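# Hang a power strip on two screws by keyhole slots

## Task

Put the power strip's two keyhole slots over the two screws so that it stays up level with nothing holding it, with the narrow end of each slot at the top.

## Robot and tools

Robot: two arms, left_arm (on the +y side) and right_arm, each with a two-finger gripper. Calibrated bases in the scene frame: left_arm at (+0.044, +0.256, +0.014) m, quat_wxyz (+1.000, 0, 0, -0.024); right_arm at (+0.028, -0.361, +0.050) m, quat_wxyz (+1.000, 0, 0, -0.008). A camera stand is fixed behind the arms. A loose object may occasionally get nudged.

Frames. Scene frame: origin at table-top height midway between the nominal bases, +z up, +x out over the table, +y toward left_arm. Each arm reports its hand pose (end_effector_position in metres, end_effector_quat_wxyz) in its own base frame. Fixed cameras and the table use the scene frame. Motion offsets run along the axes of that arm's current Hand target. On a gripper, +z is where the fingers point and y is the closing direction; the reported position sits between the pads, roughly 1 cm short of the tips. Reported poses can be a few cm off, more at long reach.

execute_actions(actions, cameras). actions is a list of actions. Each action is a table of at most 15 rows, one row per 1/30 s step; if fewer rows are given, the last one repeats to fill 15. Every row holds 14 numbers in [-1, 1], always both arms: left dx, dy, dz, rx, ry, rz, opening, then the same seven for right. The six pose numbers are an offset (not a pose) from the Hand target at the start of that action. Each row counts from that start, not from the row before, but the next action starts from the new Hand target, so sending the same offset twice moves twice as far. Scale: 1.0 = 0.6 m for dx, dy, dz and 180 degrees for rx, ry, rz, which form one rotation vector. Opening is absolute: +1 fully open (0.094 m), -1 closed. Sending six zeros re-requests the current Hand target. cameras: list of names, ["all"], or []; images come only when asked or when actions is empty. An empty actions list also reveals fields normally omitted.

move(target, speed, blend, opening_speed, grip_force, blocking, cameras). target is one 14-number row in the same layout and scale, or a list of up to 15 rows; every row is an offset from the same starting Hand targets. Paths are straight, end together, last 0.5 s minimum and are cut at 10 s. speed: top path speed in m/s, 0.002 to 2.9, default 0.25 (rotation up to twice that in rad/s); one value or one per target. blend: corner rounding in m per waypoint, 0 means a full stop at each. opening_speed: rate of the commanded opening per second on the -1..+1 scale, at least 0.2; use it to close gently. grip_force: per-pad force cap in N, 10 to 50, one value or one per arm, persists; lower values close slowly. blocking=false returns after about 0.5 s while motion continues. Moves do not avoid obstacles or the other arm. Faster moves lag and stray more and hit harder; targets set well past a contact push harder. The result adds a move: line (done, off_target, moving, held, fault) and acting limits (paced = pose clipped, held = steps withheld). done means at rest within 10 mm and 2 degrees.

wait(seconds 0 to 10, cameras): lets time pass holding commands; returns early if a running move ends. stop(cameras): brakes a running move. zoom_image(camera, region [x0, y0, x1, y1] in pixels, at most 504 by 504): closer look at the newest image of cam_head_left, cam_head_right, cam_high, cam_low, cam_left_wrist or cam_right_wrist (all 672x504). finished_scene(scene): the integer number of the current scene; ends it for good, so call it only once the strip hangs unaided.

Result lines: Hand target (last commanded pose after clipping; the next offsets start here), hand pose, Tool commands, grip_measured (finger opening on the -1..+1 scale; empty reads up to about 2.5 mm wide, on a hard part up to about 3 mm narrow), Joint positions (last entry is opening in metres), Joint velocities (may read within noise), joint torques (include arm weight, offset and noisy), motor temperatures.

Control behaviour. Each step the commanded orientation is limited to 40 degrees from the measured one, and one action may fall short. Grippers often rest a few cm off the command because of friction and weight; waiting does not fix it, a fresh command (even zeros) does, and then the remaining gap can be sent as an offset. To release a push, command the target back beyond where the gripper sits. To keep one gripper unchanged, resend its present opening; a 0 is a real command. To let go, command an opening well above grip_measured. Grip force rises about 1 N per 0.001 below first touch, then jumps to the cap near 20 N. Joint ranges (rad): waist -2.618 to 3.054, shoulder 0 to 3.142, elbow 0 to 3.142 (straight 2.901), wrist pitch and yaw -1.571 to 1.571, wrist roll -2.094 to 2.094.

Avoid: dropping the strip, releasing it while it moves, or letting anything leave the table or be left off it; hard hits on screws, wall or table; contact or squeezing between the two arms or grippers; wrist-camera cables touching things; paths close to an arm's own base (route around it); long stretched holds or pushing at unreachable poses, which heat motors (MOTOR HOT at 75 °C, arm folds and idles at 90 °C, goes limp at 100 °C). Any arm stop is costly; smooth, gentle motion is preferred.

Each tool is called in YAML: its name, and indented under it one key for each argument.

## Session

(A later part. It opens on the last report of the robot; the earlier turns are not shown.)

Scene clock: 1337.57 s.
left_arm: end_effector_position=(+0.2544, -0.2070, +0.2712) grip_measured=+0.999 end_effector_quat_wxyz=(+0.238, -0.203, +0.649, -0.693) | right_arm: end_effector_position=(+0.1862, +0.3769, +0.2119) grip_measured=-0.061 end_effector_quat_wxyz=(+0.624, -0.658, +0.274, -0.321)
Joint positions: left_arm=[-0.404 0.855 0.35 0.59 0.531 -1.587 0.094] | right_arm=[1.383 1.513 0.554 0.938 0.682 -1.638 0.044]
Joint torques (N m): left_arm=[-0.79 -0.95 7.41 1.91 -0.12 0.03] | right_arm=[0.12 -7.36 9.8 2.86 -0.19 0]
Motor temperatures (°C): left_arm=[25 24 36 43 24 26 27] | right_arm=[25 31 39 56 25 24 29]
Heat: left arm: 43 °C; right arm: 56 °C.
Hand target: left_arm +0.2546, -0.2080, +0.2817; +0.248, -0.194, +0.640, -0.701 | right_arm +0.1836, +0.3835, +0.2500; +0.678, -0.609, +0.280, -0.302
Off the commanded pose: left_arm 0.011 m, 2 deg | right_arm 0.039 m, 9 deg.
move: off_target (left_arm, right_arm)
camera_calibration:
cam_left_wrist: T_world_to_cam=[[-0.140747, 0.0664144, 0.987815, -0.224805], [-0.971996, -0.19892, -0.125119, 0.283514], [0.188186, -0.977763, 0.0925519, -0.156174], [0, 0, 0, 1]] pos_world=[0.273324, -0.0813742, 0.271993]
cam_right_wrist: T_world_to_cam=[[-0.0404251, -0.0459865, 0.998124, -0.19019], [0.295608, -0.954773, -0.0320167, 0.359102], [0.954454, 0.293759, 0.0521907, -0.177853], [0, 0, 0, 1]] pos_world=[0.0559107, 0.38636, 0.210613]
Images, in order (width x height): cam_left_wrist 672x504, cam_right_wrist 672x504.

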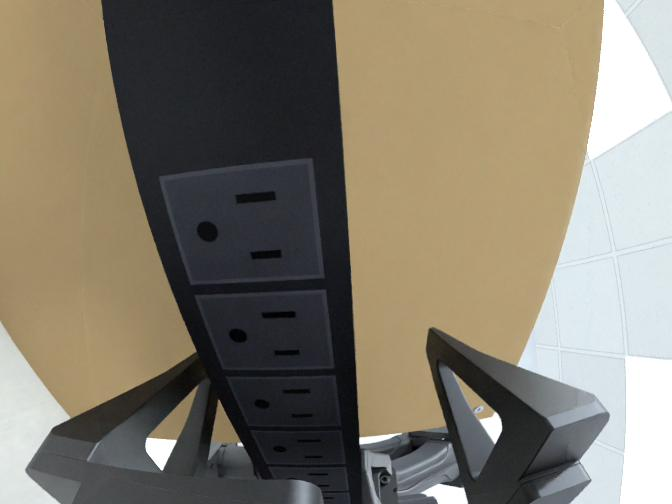

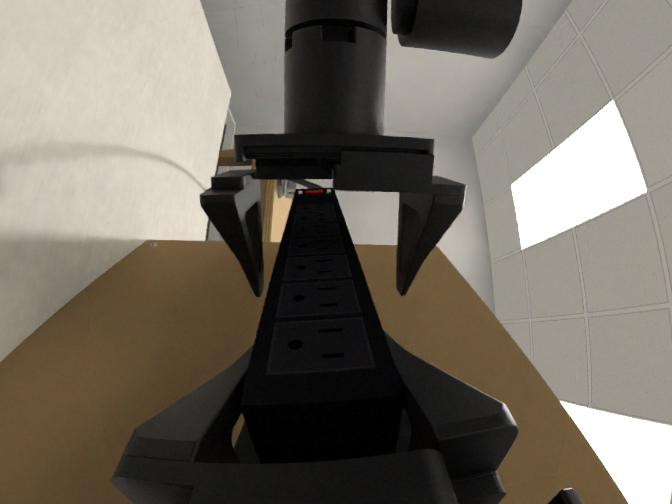

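move:
  target: [-0.0083,0.022,-0.0133,0,0,0,1,0,0,0,0,0,0,-0.35]
  speed: 0.1
  cameras: ["cam_right_wrist","cam_left_wrist"]

Scene clock: 1351.30 s.
left_arm: end_effector_position=(+0.2557, -0.2005, +0.2664) grip_measured=+0.999 end_effector_quat_wxyz=(+0.243, -0.200, +0.644, -0.697) | right_arm: end_effector_position=(+0.1862, +0.3769, +0.2119) grip_measured=-0.061 end_effector_quat_wxyz=(+0.624, -0.658, +0.274, -0.321)
Joint positions: left_arm=[-0.366 0.867 0.315 0.659 0.566 -1.594 0.094] | right_arm=[1.383 1.513 0.554 0.938 0.682 -1.638 0.044]
Joint torques (N m): left_arm=[0.53 -0.95 6.02 1.81 -0.02 0.02] | right_arm=[0.08 -7.36 9.74 2.85 -0.19 0.01]
Motor temperatures (°C): left_arm=[25 24 35 42 24 26 26] | right_arm=[25 31 39 57 25 24 29]
Heat: left arm: 42 °C; right arm: 57 °C.
Hand target: left_arm +0.2552, -0.1994, +0.2680; +0.248, -0.194, +0.640, -0.701 | right_arm +0.1836, +0.3835, +0.2500; +0.678, -0.609, +0.280, -0.302
Off the commanded pose: left_arm 0.002 m, 1 deg | right_arm 0.039 m, 9 deg.
move: off_target (right_arm)
camera_calibration:
cam_left_wrist: T_world_to_cam=[[-0.156947, 0.0747645, 0.984773, -0.213734], [-0.969313, -0.202695, -0.139094, 0.287835], [0.18921, -0.976384, 0.104283, -0.152711], [0, 0, 0, 1]] pos_world=[0.274352, -0.0747818, 0.26644]
cam_right_wrist: T_world_to_cam=[[-0.0404251, -0.0459865, 0.998124, -0.19019], [0.295608, -0.954773, -0.0320167, 0.359102], [0.954454, 0.293759, 0.0521907, -0.177853], [0, 0, 0, 1]] pos_world=[0.0559107, 0.38636, 0.210613]
Images, in order (width x height): cam_left_wrist 672x504, cam_right_wrist 672x504.

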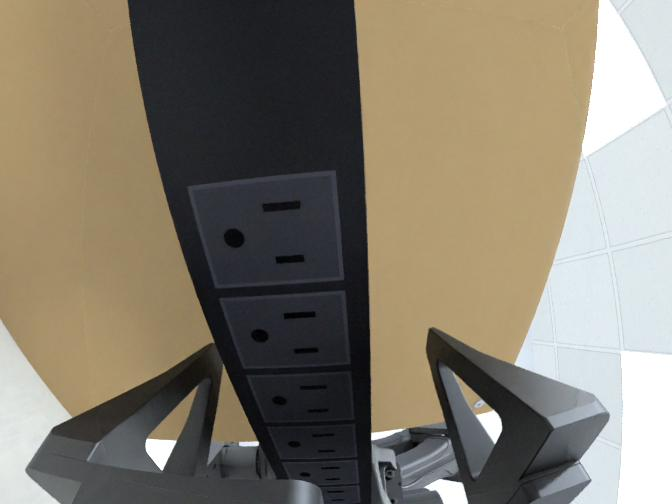

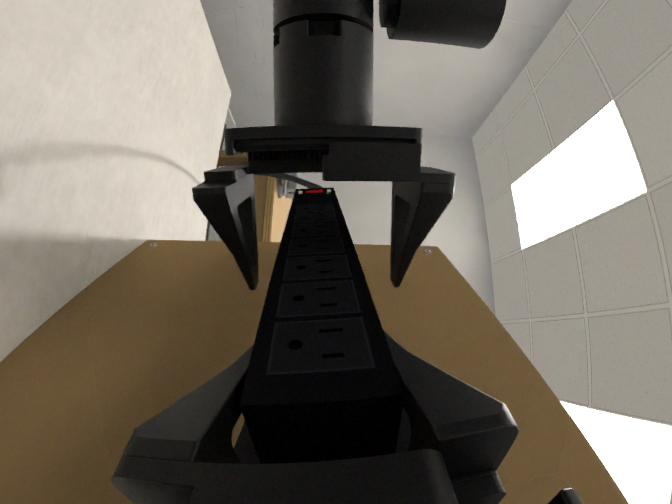

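move:
  target: [-0.0067,0.0117,-0.0133,0,0,0,1,0,0,0,0,0,0,-0.35]
  speed: 0.1
  cameras: ["cam_right_wrist","cam_left_wrist"]

Scene clock: 1359.80 s.
left_arm: end_effector_position=(+0.2556, -0.1925, +0.2581) grip_measured=+0.999 end_effector_quat_wxyz=(+0.242, -0.201, +0.645, -0.697) | right_arm: end_effector_position=(+0.1862, +0.3769, +0.2119) grip_measured=-0.061 end_effector_quat_wxyz=(+0.624, -0.658, +0.274, -0.321)
Joint positions: left_arm=[-0.318 0.867 0.282 0.693 0.614 -1.601 0.094] | right_arm=[1.383 1.513 0.554 0.938 0.682 -1.638 0.044]
Joint torques (N m): left_arm=[0.57 -1.29 5.91 1.8 0.07 -0.01] | right_arm=[0.1 -7.39 9.74 2.87 -0.18 0.01]
Motor temperatures (°C): left_arm=[25 24 35 42 24 26 26] | right_arm=[25 31 39 57 25 24 29]
Heat: left arm: 42 °C; right arm: 57 °C.
Hand target: left_arm +0.2545, -0.1910, +0.2604; +0.248, -0.194, +0.640, -0.701 | right_arm +0.1836, +0.3835, +0.2500; +0.678, -0.609, +0.280, -0.302
Off the commanded pose: left_arm 0.003 m, 1 deg | right_arm 0.039 m, 9 deg.
move: off_target (right_arm)
camera_calibration:
cam_left_wrist: T_world_to_cam=[[-0.153596, 0.0745211, 0.98532, -0.20715], [-0.969858, -0.202262, -0.135888, 0.287537], [0.189166, -0.976492, 0.103341, -0.143756], [0, 0, 0, 1]] pos_world=[0.274247, -0.0667817, 0.258037]
cam_right_wrist: T_world_to_cam=[[-0.0404251, -0.0459865, 0.998124, -0.19019], [0.295608, -0.954773, -0.0320167, 0.359102], [0.954454, 0.293759, 0.0521907, -0.177853], [0, 0, 0, 1]] pos_world=[0.0559107, 0.38636, 0.210613]
Images, in order (width x height): cam_left_wrist 672x504, cam_right_wrist 672x504.

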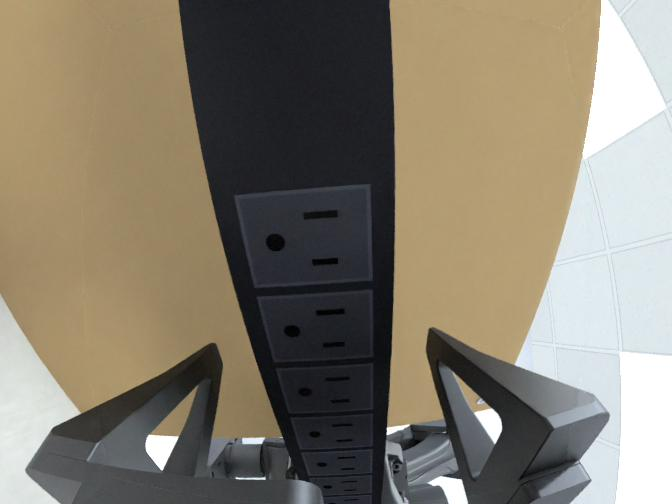

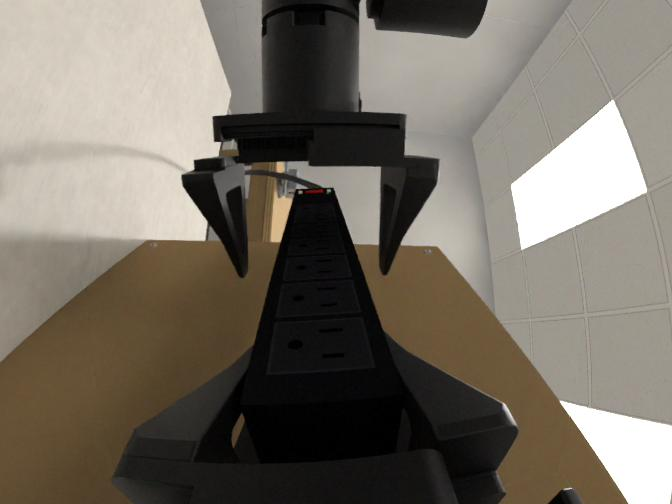

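move:
  target: [0,-0.003,0,0,0,0,-0.35,0,0,0,0,0,0,-0.35]
  speed: 0.1
  opening_speed: 0.8
  cameras: ["cam_right_wrist","cam_left_wrist"]

Scene clock: 1367.43 s.
left_arm: end_effector_position=(+0.2554, -0.1925, +0.2590) grip_measured=-0.092 end_effector_quat_wxyz=(+0.240, -0.202, +0.643, -0.699) | right_arm: end_effector_position=(+0.1862, +0.3768, +0.2108) grip_measured=-0.061 end_effector_quat_wxyz=(+0.622, -0.660, +0.274, -0.321)
Joint positions: left_arm=[-0.318 0.867 0.282 0.697 0.615 -1.609 0.043] | right_arm=[1.383 1.513 0.554 0.933 0.682 -1.638 0.044]
Joint torques (N m): left_arm=[0.57 -1.74 6.28 1.69 0.01 0.1] | right_arm=[0.13 -7.42 9.76 2.91 -0.19 0]
Motor temperatures (°C): left_arm=[25 24 35 43 24 26 26] | right_arm=[25 31 39 58 25 24 29]
Heat: left arm: 43 °C; right arm: 58 °C.
Hand target: left_arm +0.2543, -0.1908, +0.2621; +0.248, -0.194, +0.640, -0.701 | right_arm +0.1836, +0.3835, +0.2500; +0.678, -0.609, +0.280, -0.302
Off the commanded pose: left_arm 0.004 m, 1 deg | right_arm 0.040 m, 9 deg.
move: off_target (right_arm)
camera_calibration:
cam_left_wrist: T_world_to_cam=[[-0.151119, 0.0806047, 0.985224, -0.207523], [-0.970471, -0.201664, -0.132358, 0.286841], [0.188015, -0.976132, 0.1087, -0.144817], [0, 0, 0, 1]] pos_world=[0.274238, -0.0667879, 0.258164]
cam_right_wrist: T_world_to_cam=[[-0.0394744, -0.0407589, 0.998389, -0.19132], [0.295568, -0.954932, -0.0272986, 0.35804], [0.954506, 0.294014, 0.0497424, -0.177355], [0, 0, 0, 1]] pos_world=[0.055909, 0.386251, 0.209608]
Images, in order (width x height): cam_left_wrist 672x504, cam_right_wrist 672x504.

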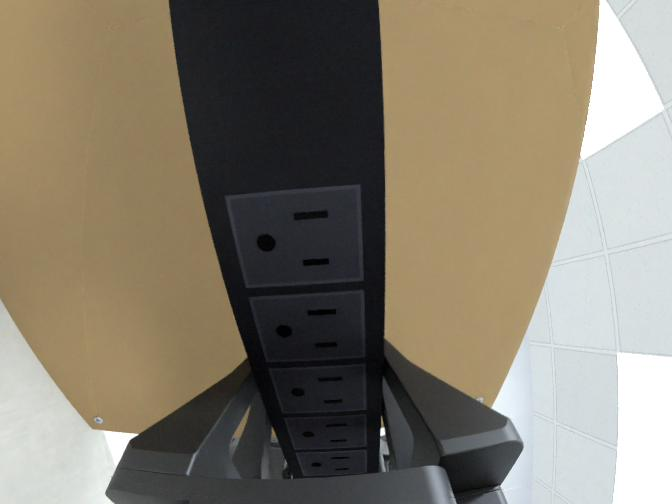

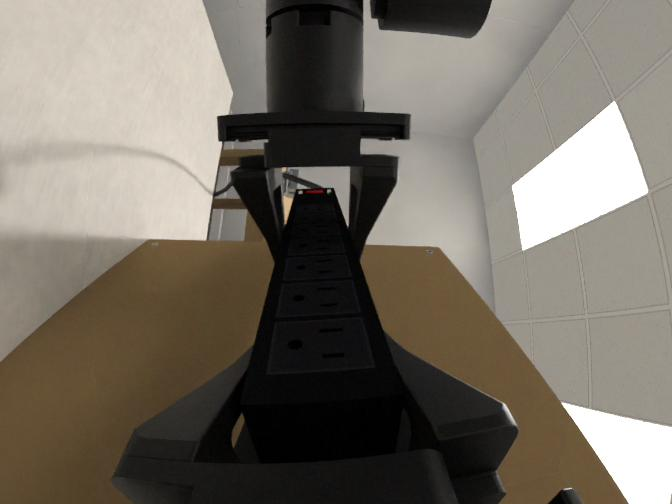

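move:
  target:
    - [0,0,0,0,0,0,-0.35,0.012,0.08,-0.0108,-0.05,0,0,-0.35]
    - [0,0,0,0,0,0,-0.35,0.012,0.08,-0.0108,-0.05,0,0,1]
    - [0,0,0,0,0,0,-0.35,0.012,0.08,-0.18,-0.05,0,0,1]
  speed: 0.15
  opening_speed: 1.2
  cameras: ["cam_right_wrist","cam_left_wrist","cam_head_left"]

Scene clock: 1384.33 s.
left_arm: end_effector_position=(+0.2559, -0.1928, +0.2424) grip_measured=-0.092 end_effector_quat_wxyz=(+0.217, -0.225, +0.657, -0.686) | right_arm: end_effector_position=(+0.1114, +0.3145, +0.1913) grip_measured=+0.998 end_effector_quat_wxyz=(+0.628, -0.662, +0.296, -0.283)
Joint positions: left_arm=[-0.318 0.867 0.275 0.634 0.616 -1.62 0.043] | right_arm=[1.685 1.229 0.299 0.841 0.957 -1.502 0.094]
Joint torques (N m): left_arm=[0.39 -2.3 6.74 2.25 0 0.24] | right_arm=[0.35 -4.57 6.69 1.57 0.13 0.2]
Motor temperatures (°C): left_arm=[25 24 35 42 24 26 27] | right_arm=[25 31 39 55 25 24 29]
Heat: left arm: 42 °C; right arm: 55 °C.
Hand target: left_arm +0.2543, -0.1908, +0.2622; +0.248, -0.194, +0.640, -0.701 | right_arm +0.1110, +0.3108, +0.1912; +0.629, -0.660, +0.303, -0.279
Off the commanded pose: left_arm 0.020 m, 6 deg | right_arm 0.004 m, 1 deg.
move: off_target (left_arm); target 2's new opening was sent with right_arm's hand 0.004 m and 3 deg from that target
camera_calibration:
cam_left_wrist: T_world_to_cam=[[-0.0766329, 0.0659559, 0.994875, -0.215331], [-0.978148, -0.198389, -0.0621922, 0.270577], [0.19327, -0.977902, 0.0797177, -0.138108], [0, 0, 0, 1]] pos_world=[0.274855, -0.0671739, 0.242065]
cam_right_wrist: T_world_to_cam=[[0.0377501, -0.080203, 0.996063, -0.173089], [0.312241, -0.945918, -0.087999, 0.326986], [0.949252, 0.314334, -0.0106658, -0.080925], [0, 0, 0, 1]] pos_world=[-0.0187463, 0.320858, 0.200319]
Images, in order (width x height): cam_head_left 672x504, cam_left_wrist 672x504, cam_right_wrist 672x504.

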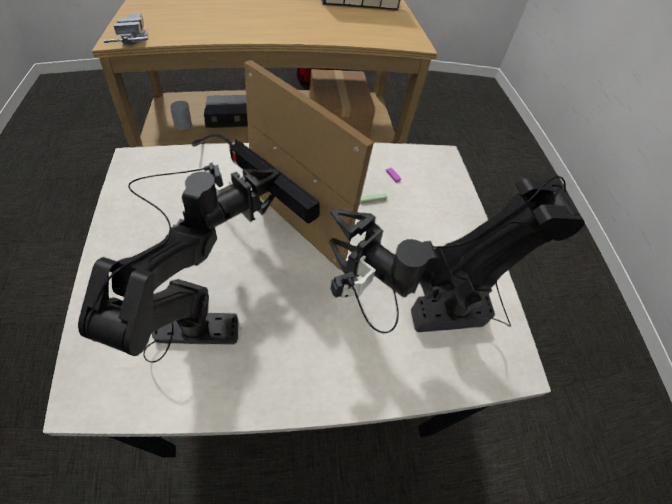

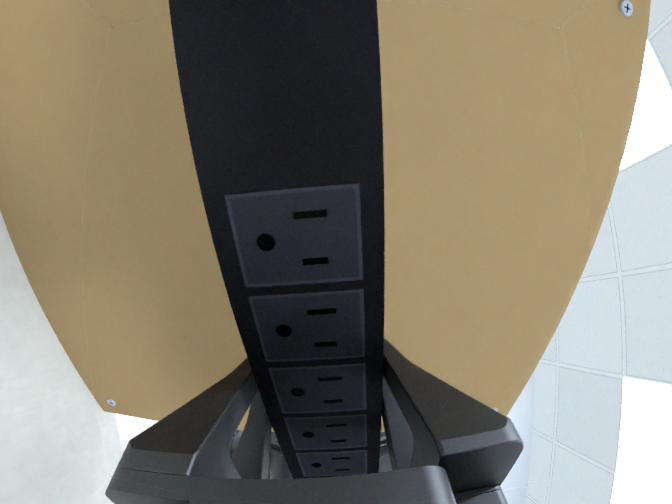

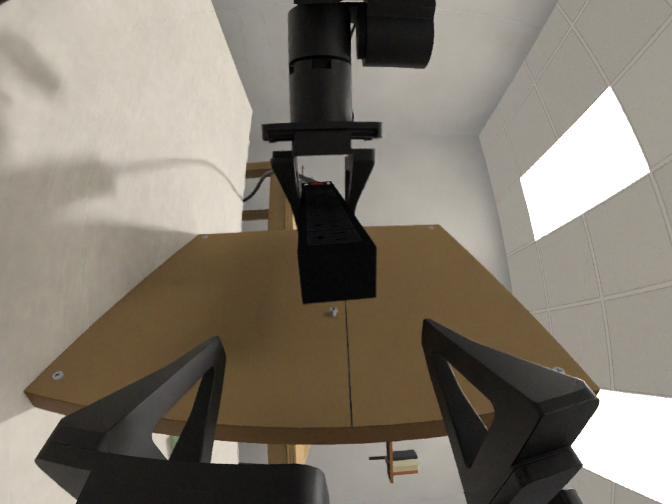

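move:
  target: [0,0.0917,0,0,-0.017,0.009,-0.35,0,0,0,0,0,0,1]
  speed: 0.12
  cameras: ["cam_left_wrist","cam_right_wrist"]

Scene clock: 1418.90 s.
left_arm: end_effector_position=(+0.2593, -0.1951, +0.1816) grip_measured=-0.092 end_effector_quat_wxyz=(+0.234, -0.241, +0.663, -0.669) | right_arm: end_effector_position=(+0.1114, +0.3144, +0.1912) grip_measured=+0.998 end_effector_quat_wxyz=(+0.628, -0.662, +0.296, -0.283)
Joint positions: left_arm=[-0.371 1.113 0.106 1.012 0.514 -1.586 0.043] | right_arm=[1.685 1.229 0.299 0.84 0.957 -1.501 0.094]
Joint torques (N m): left_arm=[-0.42 -2.29 5.59 2.64 -0.09 0.28] | right_arm=[0.35 -4.63 6.68 1.58 0.11 0.2]
Motor temperatures (°C): left_arm=[25 24 35 43 24 26 27] | right_arm=[25 31 37 48 25 24 28]
Heat: left arm: 43 °C; right arm: 48 °C.
Hand target: left_arm +0.2597, -0.1941, +0.2076; +0.275, -0.204, +0.636, -0.692 | right_arm +0.1110, +0.3108, +0.1912; +0.629, -0.660, +0.303, -0.279
Off the commanded pose: left_arm 0.026 m, 8 deg | right_arm 0.004 m, 1 deg.
move: off_target (left_arm)
camera_calibration:
cam_left_wrist: T_world_to_cam=[[-0.0691476, 0.031102, 0.997121, -0.163528], [-0.967891, -0.244225, -0.0595027, 0.257655], [0.241672, -0.96922, 0.0469909, -0.141071], [0, 0, 0, 1]] pos_world=[0.272167, -0.0687164, 0.185018]
cam_right_wrist: T_world_to_cam=[[0.0380995, -0.0801062, 0.996058, -0.173016], [0.311818, -0.946057, -0.0880121, 0.326985], [0.949378, 0.313942, -0.0110658, -0.080812], [0, 0, 0, 1]] pos_world=[-0.0186467, 0.320857, 0.200219]
Images, in order (width x height): cam_left_wrist 672x504, cam_right_wrist 672x504.

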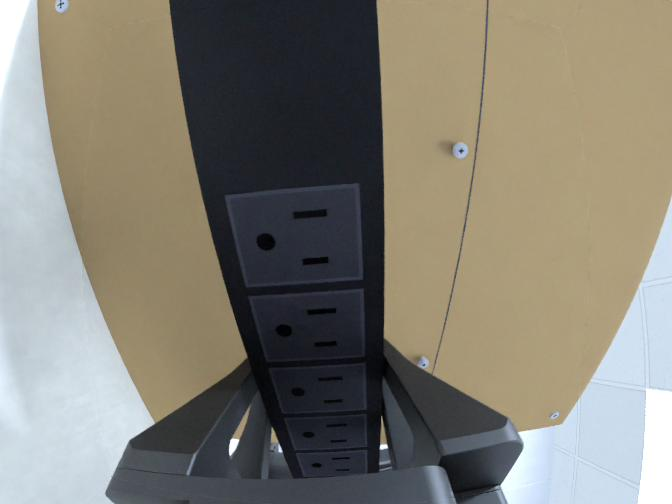

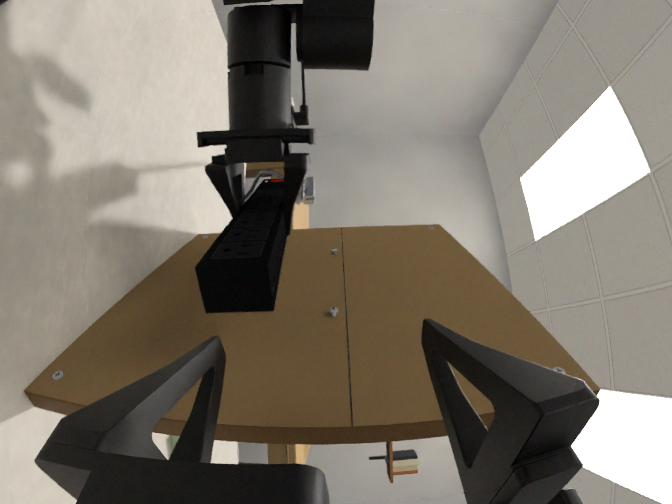

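move:
  target: [-0.0045,-0.094,0.0305,0,-0.017,0.014,-0.35,0.0537,0.035,-0.1063,0.0218,-0.0218,0.4996,-0.5]
  speed: 0.12
  cameras: ["cam_left_wrist","cam_right_wrist"]

zoom_image:
  camera: "cam_right_wrist"
  region: [245, 140, 365, 260]

Scene clock: 1462.33 s.
left_arm: end_effector_position=(+0.2613, -0.2010, +0.2083) grip_measured=-0.092 end_effector_quat_wxyz=(+0.251, -0.262, +0.674, -0.644) | right_arm: end_effector_position=(+0.0833, +0.2468, +0.1756) grip_measured=-0.498 end_effector_quat_wxyz=(+0.670, -0.244, +0.653, +0.255)
Joint positions: left_arm=[-0.461 0.9 0.229 0.622 0.368 -1.552 0.043] | right_arm=[1.951 1.114 0.013 1.187 1.23 -0.076 0.024]
Joint torques (N m): left_arm=[-0.81 -4.15 10.99 2.46 -0.11 0.45] | right_arm=[0.38 -1.1 5.3 1.48 0.01 0.11]
Motor temperatures (°C): left_arm=[25 24 36 48 24 26 28] | right_arm=[25 30 37 46 25 24 28]
Heat: left arm: 48 °C; right arm: 46 °C.
Hand target: left_arm +0.2665, -0.2041, +0.2656; +0.307, -0.208, +0.633, -0.680 | right_arm +0.0835, +0.2439, +0.1731; +0.671, -0.242, +0.652, +0.258
Off the commanded pose: left_arm 0.058 m, 11 deg | right_arm 0.004 m, 0 deg.
joint sent to its limit (right arm) — joint 3 (elbow), lower limit, where the elbow is as bent as it goes. The joint targets still meet the commanded pose.
move: off_target (left_arm)
camera_calibration:
cam_left_wrist: T_world_to_cam=[[-0.0474077, -0.0193961, 0.998687, -0.205981], [-0.953819, -0.296016, -0.0510269, 0.243951], [0.296618, -0.954986, -0.00446694, -0.149254], [0, 0, 0, 1]] pos_world=[0.267192, -0.0743167, 0.217492]
cam_right_wrist: T_world_to_cam=[[0.599321, -0.794614, -0.0969703, 0.159544], [-0.350165, -0.151298, -0.924388, 0.276285], [0.71986, 0.587961, -0.368922, -0.0186978], [0, 0, 0, 1]] pos_world=[0.0145869, 0.179571, 0.263968]
Images, in order (width x height): cam_left_wrist 672x504, cam_right_wrist 672x504.

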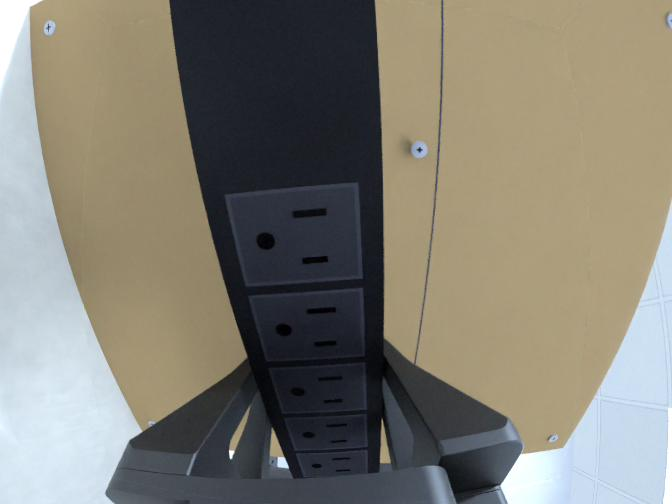

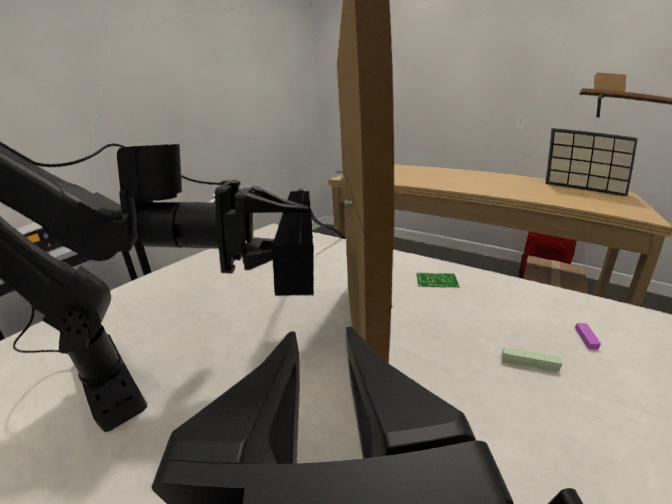

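Scaled by 4.200 from the camera's 672x504 image, which has a finer 960x720 frame.

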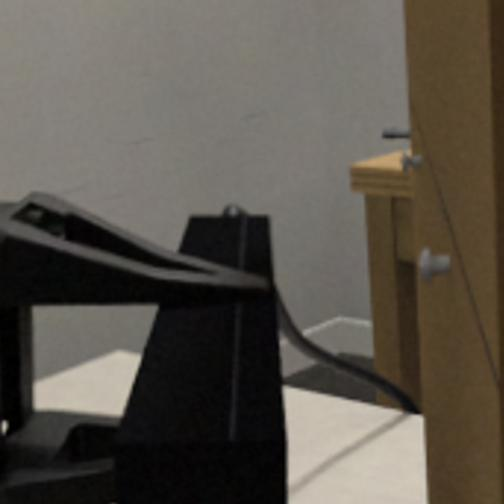

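move:
  target: [0,-0.08,0.008,0.01,0,0,-0.35,0,0,0,0,0,0,-0.5]
  speed: 0.1
  cameras: ["cam_left_wrist","cam_right_wrist"]

zoom_image:
  camera: "cam_right_wrist"
  region: [245, 140, 365, 260]

Scene clock: 1474.57 s.
left_arm: end_effector_position=(+0.2610, -0.2060, +0.2565) grip_measured=-0.092 end_effector_quat_wxyz=(+0.258, -0.252, +0.665, -0.654) | right_arm: end_effector_position=(+0.0833, +0.2468, +0.1756) grip_measured=-0.498 end_effector_quat_wxyz=(+0.670, -0.243, +0.653, +0.255)
Joint positions: left_arm=[-0.486 0.822 0.371 0.44 0.347 -1.553 0.043] | right_arm=[1.951 1.114 0.013 1.187 1.23 -0.075 0.024]
Joint torques (N m): left_arm=[-0.8 -3.41 11.4 2.5 -0.16 0.37] | right_arm=[0.47 -1.1 5.34 1.48 0.01 0.11]
Heat: left arm: 49 °C; right arm: 46 °C.
Hand target: left_arm +0.2623, -0.2071, +0.3137; +0.310, -0.203, +0.622, -0.690 | right_arm +0.0835, +0.2440, +0.1731; +0.671, -0.242, +0.652, +0.258
Off the commanded pose: left_arm 0.057 m, 10 deg | right_arm 0.004 m, 0 deg.
joint sent to its limit (right arm) — joint 3 (elbow), lower limit, where the elbow is as bent as it goes. The joint targets still meet the commanded pose.
move: off_target (left_arm)
camera_calibration:
cam_left_wrist: T_world_to_cam=[[-0.081053, -0.00184519, 0.996708, -0.241422], [-0.952888, -0.293114, -0.0780321, 0.251891], [0.292293, -0.956076, 0.0219995, -0.159643], [0, 0, 0, 1]] pos_world=[0.267119, -0.0792436, 0.263795]
cam_right_wrist: T_world_to_cam=[[0.599286, -0.794594, -0.0973527, 0.159642], [-0.350399, -0.151023, -0.924344, 0.276228], [0.719776, 0.588059, -0.368931, -0.0187116], [0, 0, 0, 1]] pos_world=[0.0145869, 0.179571, 0.263968]
Images, in order (width x height): cam_left_wrist 672x504, cam_right_wrist 672x504.

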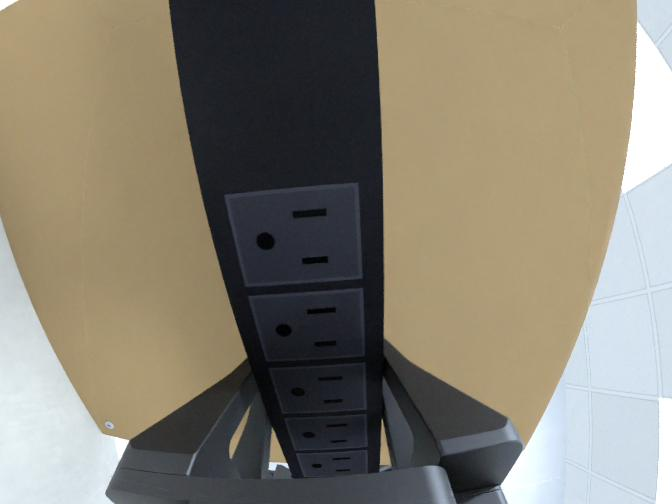

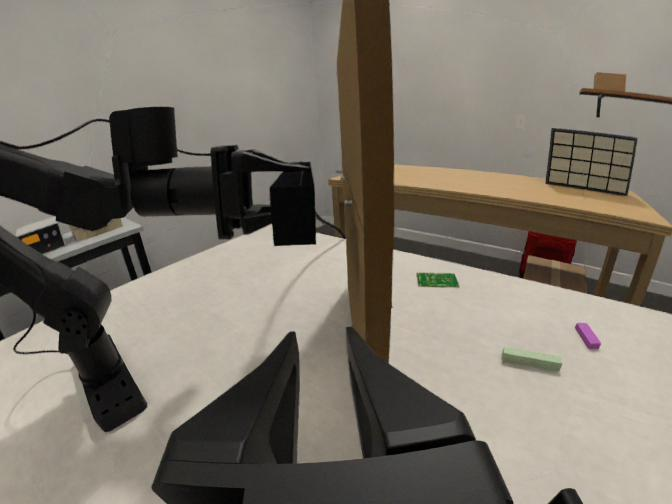

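Scaled by 4.200 from the camera's 672x504 image, which has a finer 960x720 frame.

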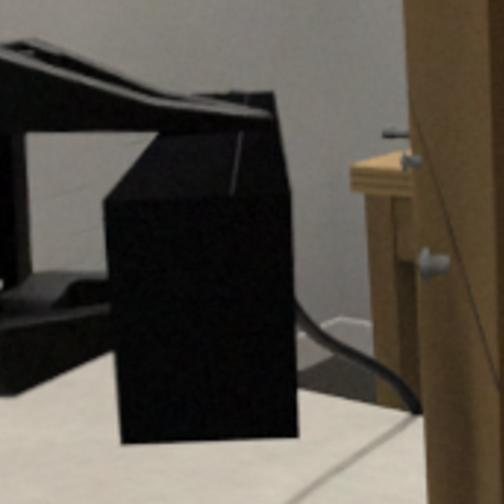

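move:
  target: [-0.006,0.003,0.0297,0,0,0.013,-0.35,0,0,0,0,0,0,-0.5]
  speed: 0.06
  cameras: ["cam_left_wrist","cam_right_wrist"]

zoom_image:
  camera: "cam_right_wrist"
  region: [265, 140, 365, 240]

Scene clock: 1492.60 s.
left_arm: end_effector_position=(+0.2706, -0.2135, +0.2532) grip_measured=-0.092 end_effector_quat_wxyz=(+0.265, -0.245, +0.675, -0.643) | right_arm: end_effector_position=(+0.0833, +0.2468, +0.1756) grip_measured=-0.498 end_effector_quat_wxyz=(+0.670, -0.243, +0.653, +0.255)
Joint positions: left_arm=[-0.499 0.895 0.402 0.458 0.333 -1.517 0.043] | right_arm=[1.951 1.114 0.013 1.187 1.23 -0.075 0.024]
Joint torques (N m): left_arm=[-0.8 -2.36 11.56 2.72 -0.13 0.46] | right_arm=[0.5 -1.06 5.31 1.49 0.01 0.1]
Heat: left arm: 50 °C; right arm: 46 °C.
Hand target: left_arm +0.2771, -0.2178, +0.3148; +0.324, -0.190, +0.626, -0.683 | right_arm +0.0835, +0.2440, +0.1731; +0.671, -0.242, +0.652, +0.258
Off the commanded pose: left_arm 0.062 m, 12 deg | right_arm 0.004 m, 0 deg.
joint sent to its limit (right arm) — joint 3 (elbow), lower limit, where the elbow is as bent as it goes. The joint targets still meet the commanded pose.
move: off_target (left_arm)
camera_calibration:
cam_left_wrist: T_world_to_cam=[[-0.0874357, -0.0374159, 0.995467, -0.242913], [-0.952355, -0.289966, -0.0945478, 0.263252], [0.292189, -0.956305, -0.0102799, -0.161392], [0, 0, 0, 1]] pos_world=[0.276627, -0.0870943, 0.265043]
cam_right_wrist: T_world_to_cam=[[0.599286, -0.794594, -0.0973527, 0.159642], [-0.350399, -0.151023, -0.924344, 0.276228], [0.719776, 0.588059, -0.368931, -0.0187116], [0, 0, 0, 1]] pos_world=[0.0145869, 0.179571, 0.263968]
Images, in order (width x height): cam_left_wrist 672x504, cam_right_wrist 672x504.

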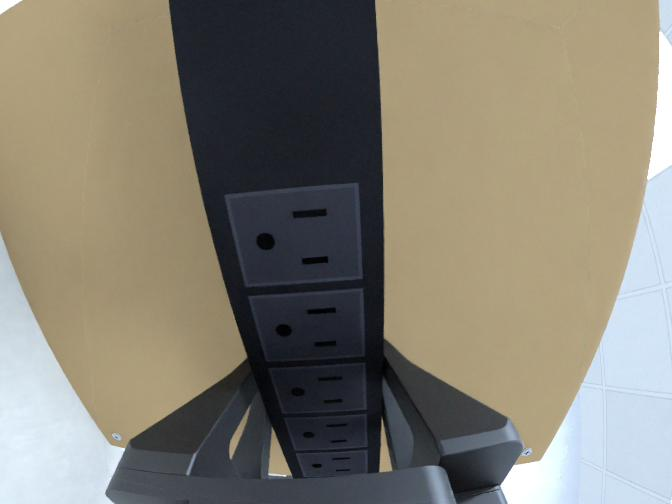

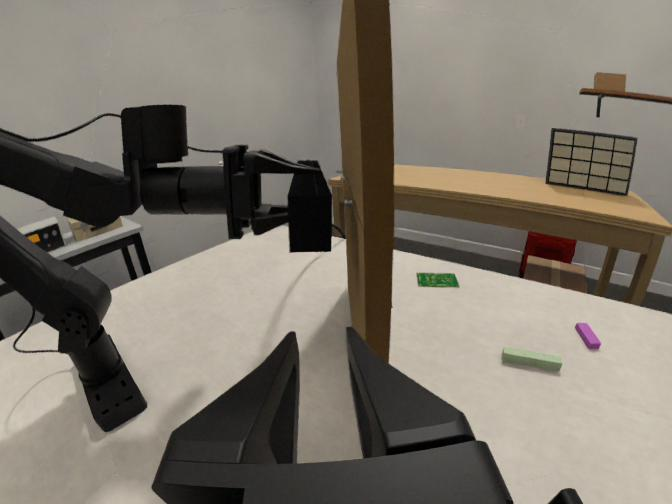

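Scaled by 5.040 from the camera's 672x504 image, which has a finer 960x720 frame.

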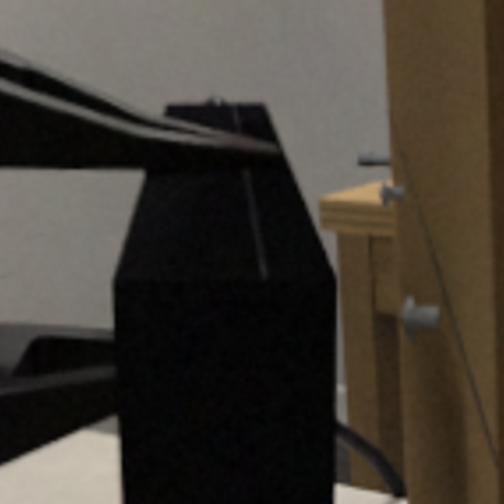

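move:
  target: [-0.0123,-0.009,0.0118,0,0.025,0,-0.35,0,0,0,0,0,0,-0.5]
  speed: 0.06
  cameras: ["cam_left_wrist","cam_right_wrist"]

zoom_image:
  camera: "cam_right_wrist"
  region: [265, 140, 375, 250]

Scene clock: 1522.23 s.
left_arm: end_effector_position=(+0.2801, -0.2158, +0.2639) grip_measured=-0.092 end_effector_quat_wxyz=(+0.241, -0.222, +0.682, -0.654) | right_arm: end_effector_position=(+0.0833, +0.2468, +0.1756) grip_measured=-0.498 end_effector_quat_wxyz=(+0.670, -0.243, +0.653, +0.255)
Joint positions: left_arm=[-0.421 0.966 0.467 0.466 0.482 -1.516 0.043] | right_arm=[1.951 1.114 0.013 1.187 1.23 -0.075 0.024]
Joint torques (N m): left_arm=[0.46 -2.77 11.41 2.73 0.03 0.36] | right_arm=[0.43 -1.1 5.35 1.48 0 0.11]
Motor temperatures (°C): left_arm=[25 24 41 50 24 26 28] | right_arm=[25 29 36 45 25 24 27]
Heat: left arm: 50 °C; right arm: 45 °C.
Hand target: left_arm +0.2861, -0.2179, +0.3222; +0.299, -0.164, +0.638, -0.690 | right_arm +0.0835, +0.2440, +0.1731; +0.671, -0.242, +0.652, +0.258
Off the commanded pose: left_arm 0.059 m, 11 deg | right_arm 0.004 m, 0 deg.
joint sent to its limit (right arm) — joint 3 (elbow), lower limit, where the elbow is as bent as it goes. The joint targets still meet the commanded pose.
move: off_target (left_arm)
camera_calibration:
cam_left_wrist: T_world_to_cam=[[-0.0898175, -0.0258908, 0.995622, -0.249696], [-0.970496, -0.222322, -0.0933323, 0.291962], [0.223765, -0.974629, -0.00515844, -0.15236], [0, 0, 0, 1]] pos_world=[0.295014, -0.0900495, 0.275066]
cam_right_wrist: T_world_to_cam=[[0.599286, -0.794594, -0.0973527, 0.159642], [-0.350399, -0.151023, -0.924344, 0.276228], [0.719776, 0.588059, -0.368931, -0.0187116], [0, 0, 0, 1]] pos_world=[0.0145869, 0.179571, 0.263968]
Images, in order (width x height): cam_left_wrist 672x504, cam_right_wrist 672x504.

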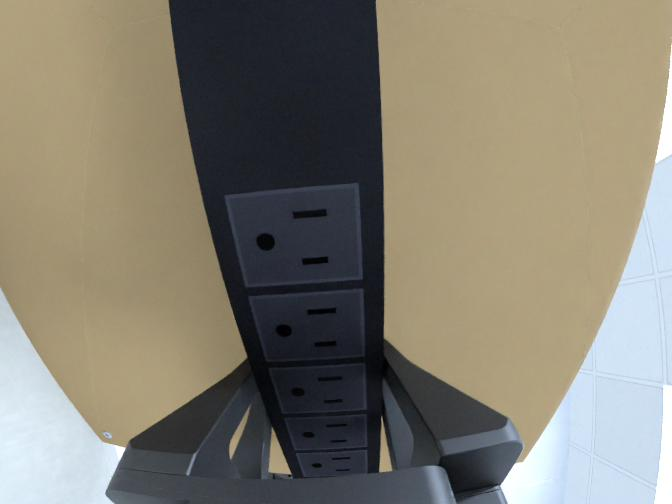

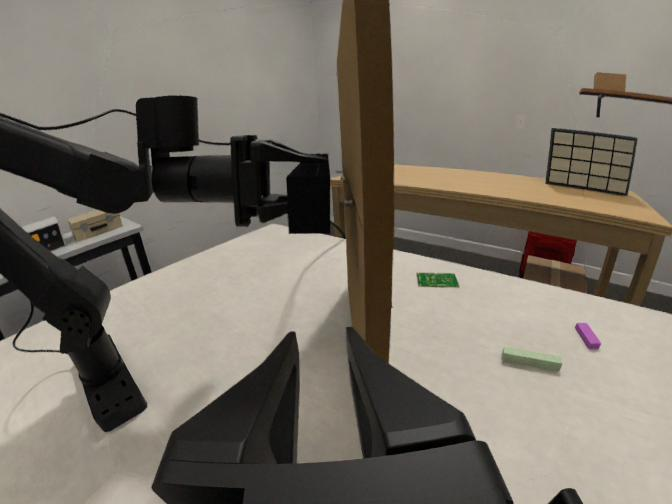

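Scaled by 4.582 from the camera's 672x504 image, which has a finer 960x720 frame.

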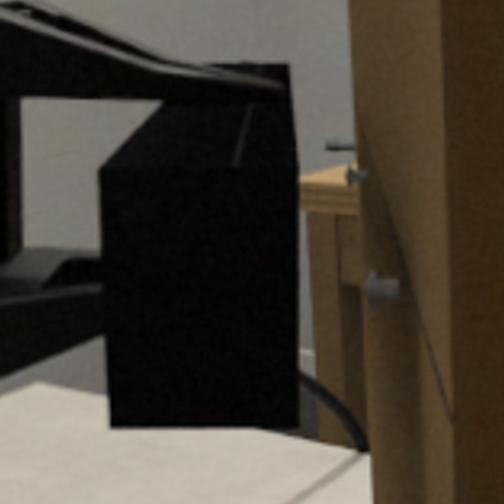

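move:
  target: [0.0033,0.0212,0.0105,0,0,0.006,-0.35,0,0,0,0,0,0,-0.5]
  speed: 0.06

move:
  target: [0,0.0134,0,0,0,0,-0.35,0,0,0,0,0,0,-0.5]
  speed: 0.06

Scene clock: 1538.00 s.
left_arm: end_effector_position=(+0.2876, -0.2210, +0.2618) grip_measured=-0.092 end_effector_quat_wxyz=(+0.250, -0.212, +0.680, -0.656) | right_arm: end_effector_position=(+0.0833, +0.2468, +0.1756) grip_measured=-0.498 end_effector_quat_wxyz=(+0.670, -0.243, +0.653, +0.255)
Joint positions: left_arm=[-0.427 1.026 0.467 0.544 0.478 -1.501 0.043] | right_arm=[1.951 1.114 0.013 1.187 1.23 -0.075 0.024]
Joint torques (N m): left_arm=[-0.77 -3.14 9.78 2.76 -0.09 0.42] | right_arm=[0.43 -1.05 5.27 1.47 0.02 0.11]
Heat: left arm: 54 °C; right arm: 44 °C.
Hand target: left_arm +0.2911, -0.2240, +0.3102; +0.306, -0.158, +0.640, -0.687 | right_arm +0.0835, +0.2440, +0.1731; +0.671, -0.242, +0.652, +0.258
Off the commanded pose: left_arm 0.049 m, 11 deg | right_arm 0.004 m, 0 deg.
joint sent to its limit (right arm) — joint 3 (elbow), lower limit, where the elbow is as bent as it goes. The joint targets still meet the commanded pose.
move: off_target (left_arm)

Scene clock: 1539.07 s.
left_arm: end_effector_position=(+0.2917, -0.2226, +0.2626) grip_measured=-0.092 end_effector_quat_wxyz=(+0.255, -0.208, +0.675, -0.660) | right_arm: end_effector_position=(+0.0833, +0.2468, +0.1756) grip_measured=-0.498 end_effector_quat_wxyz=(+0.670, -0.243, +0.653, +0.255)
Joint positions: left_arm=[-0.427 1.056 0.467 0.59 0.476 -1.501 0.043] | right_arm=[1.951 1.114 0.013 1.187 1.23 -0.075 0.024]
Joint torques (N m): left_arm=[-0.5 -3.29 8.38 2.73 -0.04 0.42] | right_arm=[0.47 -1.09 5.35 1.48 0.02 0.08]
Heat: left arm: 54 °C; right arm: 44 °C.
Hand target: left_arm +0.2928, -0.2240, +0.3024; +0.306, -0.158, +0.640, -0.687 | right_arm +0.0835, +0.2440, +0.1731; +0.671, -0.242, +0.652, +0.258
Off the commanded pose: left_arm 0.040 m, 10 deg | right_arm 0.004 m, 0 deg.
joint sent to its limit (right arm) — joint 3 (elbow), lower limit, where the elbow is as bent as it goes. The joint targets still meet the commanded pose.
move: off_target (left_arm)

move:
  target: [0.0032,0.0182,-0.0128,0,0,0,-0.35,0,0,0,0,0,0,-0.5]
  speed: 0.06
  cameras: ["cam_right_wrist"]

zoom_image:
  camera: "cam_right_wrist"
  region: [275, 140, 375, 240]

Scene clock: 1548.87 s.
left_arm: end_effector_position=(+0.2893, -0.2207, +0.2589) grip_measured=-0.092 end_effector_quat_wxyz=(+0.260, -0.203, +0.671, -0.664) | right_arm: end_effector_position=(+0.0833, +0.2468, +0.1756) grip_measured=-0.498 end_effector_quat_wxyz=(+0.670, -0.243, +0.653, +0.255)
Joint positions: left_arm=[-0.424 1.056 0.435 0.64 0.48 -1.5 0.043] | right_arm=[1.951 1.114 0.013 1.187 1.23 -0.075 0.024]
Joint torques (N m): left_arm=[0.46 -3.23 7.08 2.73 0.03 0.4] | right_arm=[0.44 -1.16 5.3 1.47 0.01 0.1]
Heat: left arm: 52 °C; right arm: 44 °C.
Hand target: left_arm +0.2890, -0.2192, +0.2904; +0.306, -0.158, +0.640, -0.687 | right_arm +0.0835, +0.2440, +0.1731; +0.671, -0.242, +0.652, +0.258
Off the commanded pose: left_arm 0.032 m, 9 deg | right_arm 0.004 m, 0 deg.
joint sent to its limit (right arm) — joint 3 (elbow), lower limit, where the elbow is as bent as it goes. The joint targets still meet the commanded pose.
move: off_target (left_arm)
camera_calibration:
cam_right_wrist: T_world_to_cam=[[0.599286, -0.794594, -0.0973527, 0.159642], [-0.350399, -0.151023, -0.924344, 0.276228], [0.719776, 0.588059, -0.368931, -0.0187116], [0, 0, 0, 1]] pos_world=[0.0145869, 0.179571, 0.263968]
Images, in order (width x height): cam_right_wrist 672x504.

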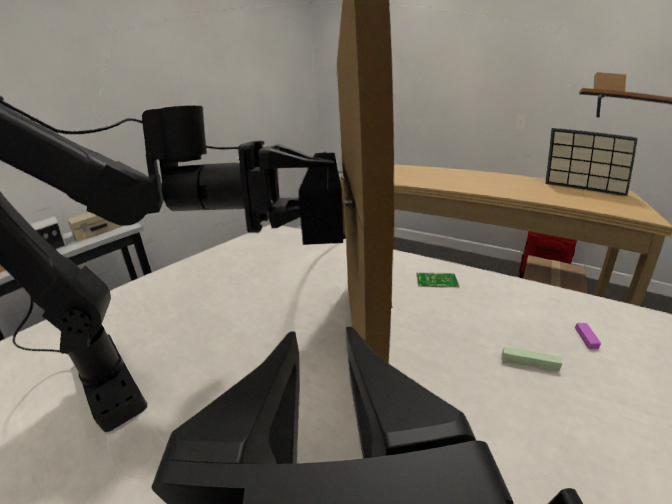

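Scaled by 5.040 from the camera's 672x504 image, which has a finer 960x720 frame.

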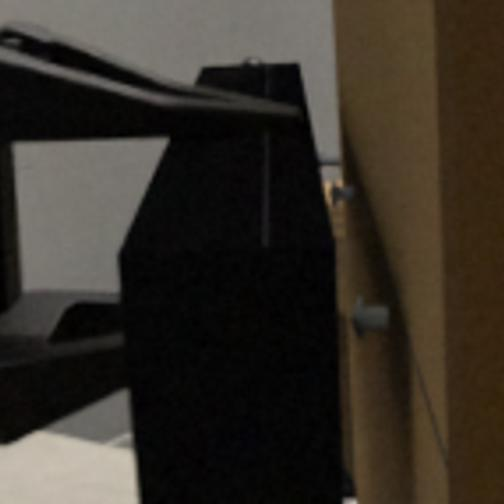

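move:
  target: [-0.001,0.0075,0.0055,0,0,0,-0.35,0,0,0,0,0,0,-0.5]
  speed: 0.06

Scene clock: 1563.30 s.
left_arm: end_effector_position=(+0.2931, -0.2224, +0.2562) grip_measured=-0.092 end_effector_quat_wxyz=(+0.261, -0.203, +0.671, -0.664) | right_arm: end_effector_position=(+0.0833, +0.2468, +0.1756) grip_measured=-0.498 end_effector_quat_wxyz=(+0.670, -0.243, +0.653, +0.255)
Joint positions: left_arm=[-0.424 1.087 0.435 0.673 0.48 -1.5 0.043] | right_arm=[1.951 1.114 0.013 1.187 1.23 -0.075 0.024]
Joint torques (N m): left_arm=[0.18 -3.36 6.87 2.73 0.01 0.42] | right_arm=[0.44 -1.11 5.38 1.48 0.02 0.11]
Heat: left arm: 52 °C; right arm: 44 °C.
Hand target: left_arm +0.2925, -0.2213, +0.2864; +0.306, -0.158, +0.640, -0.687 | right_arm +0.0835, +0.2440, +0.1731; +0.671, -0.242, +0.652, +0.258
Off the commanded pose: left_arm 0.030 m, 9 deg | right_arm 0.004 m, 0 deg.
joint sent to its limit (right arm) — joint 3 (elbow), lower limit, where the elbow is as bent as it goes. The joint targets still meet the commanded pose.
move: off_target (left_arm)


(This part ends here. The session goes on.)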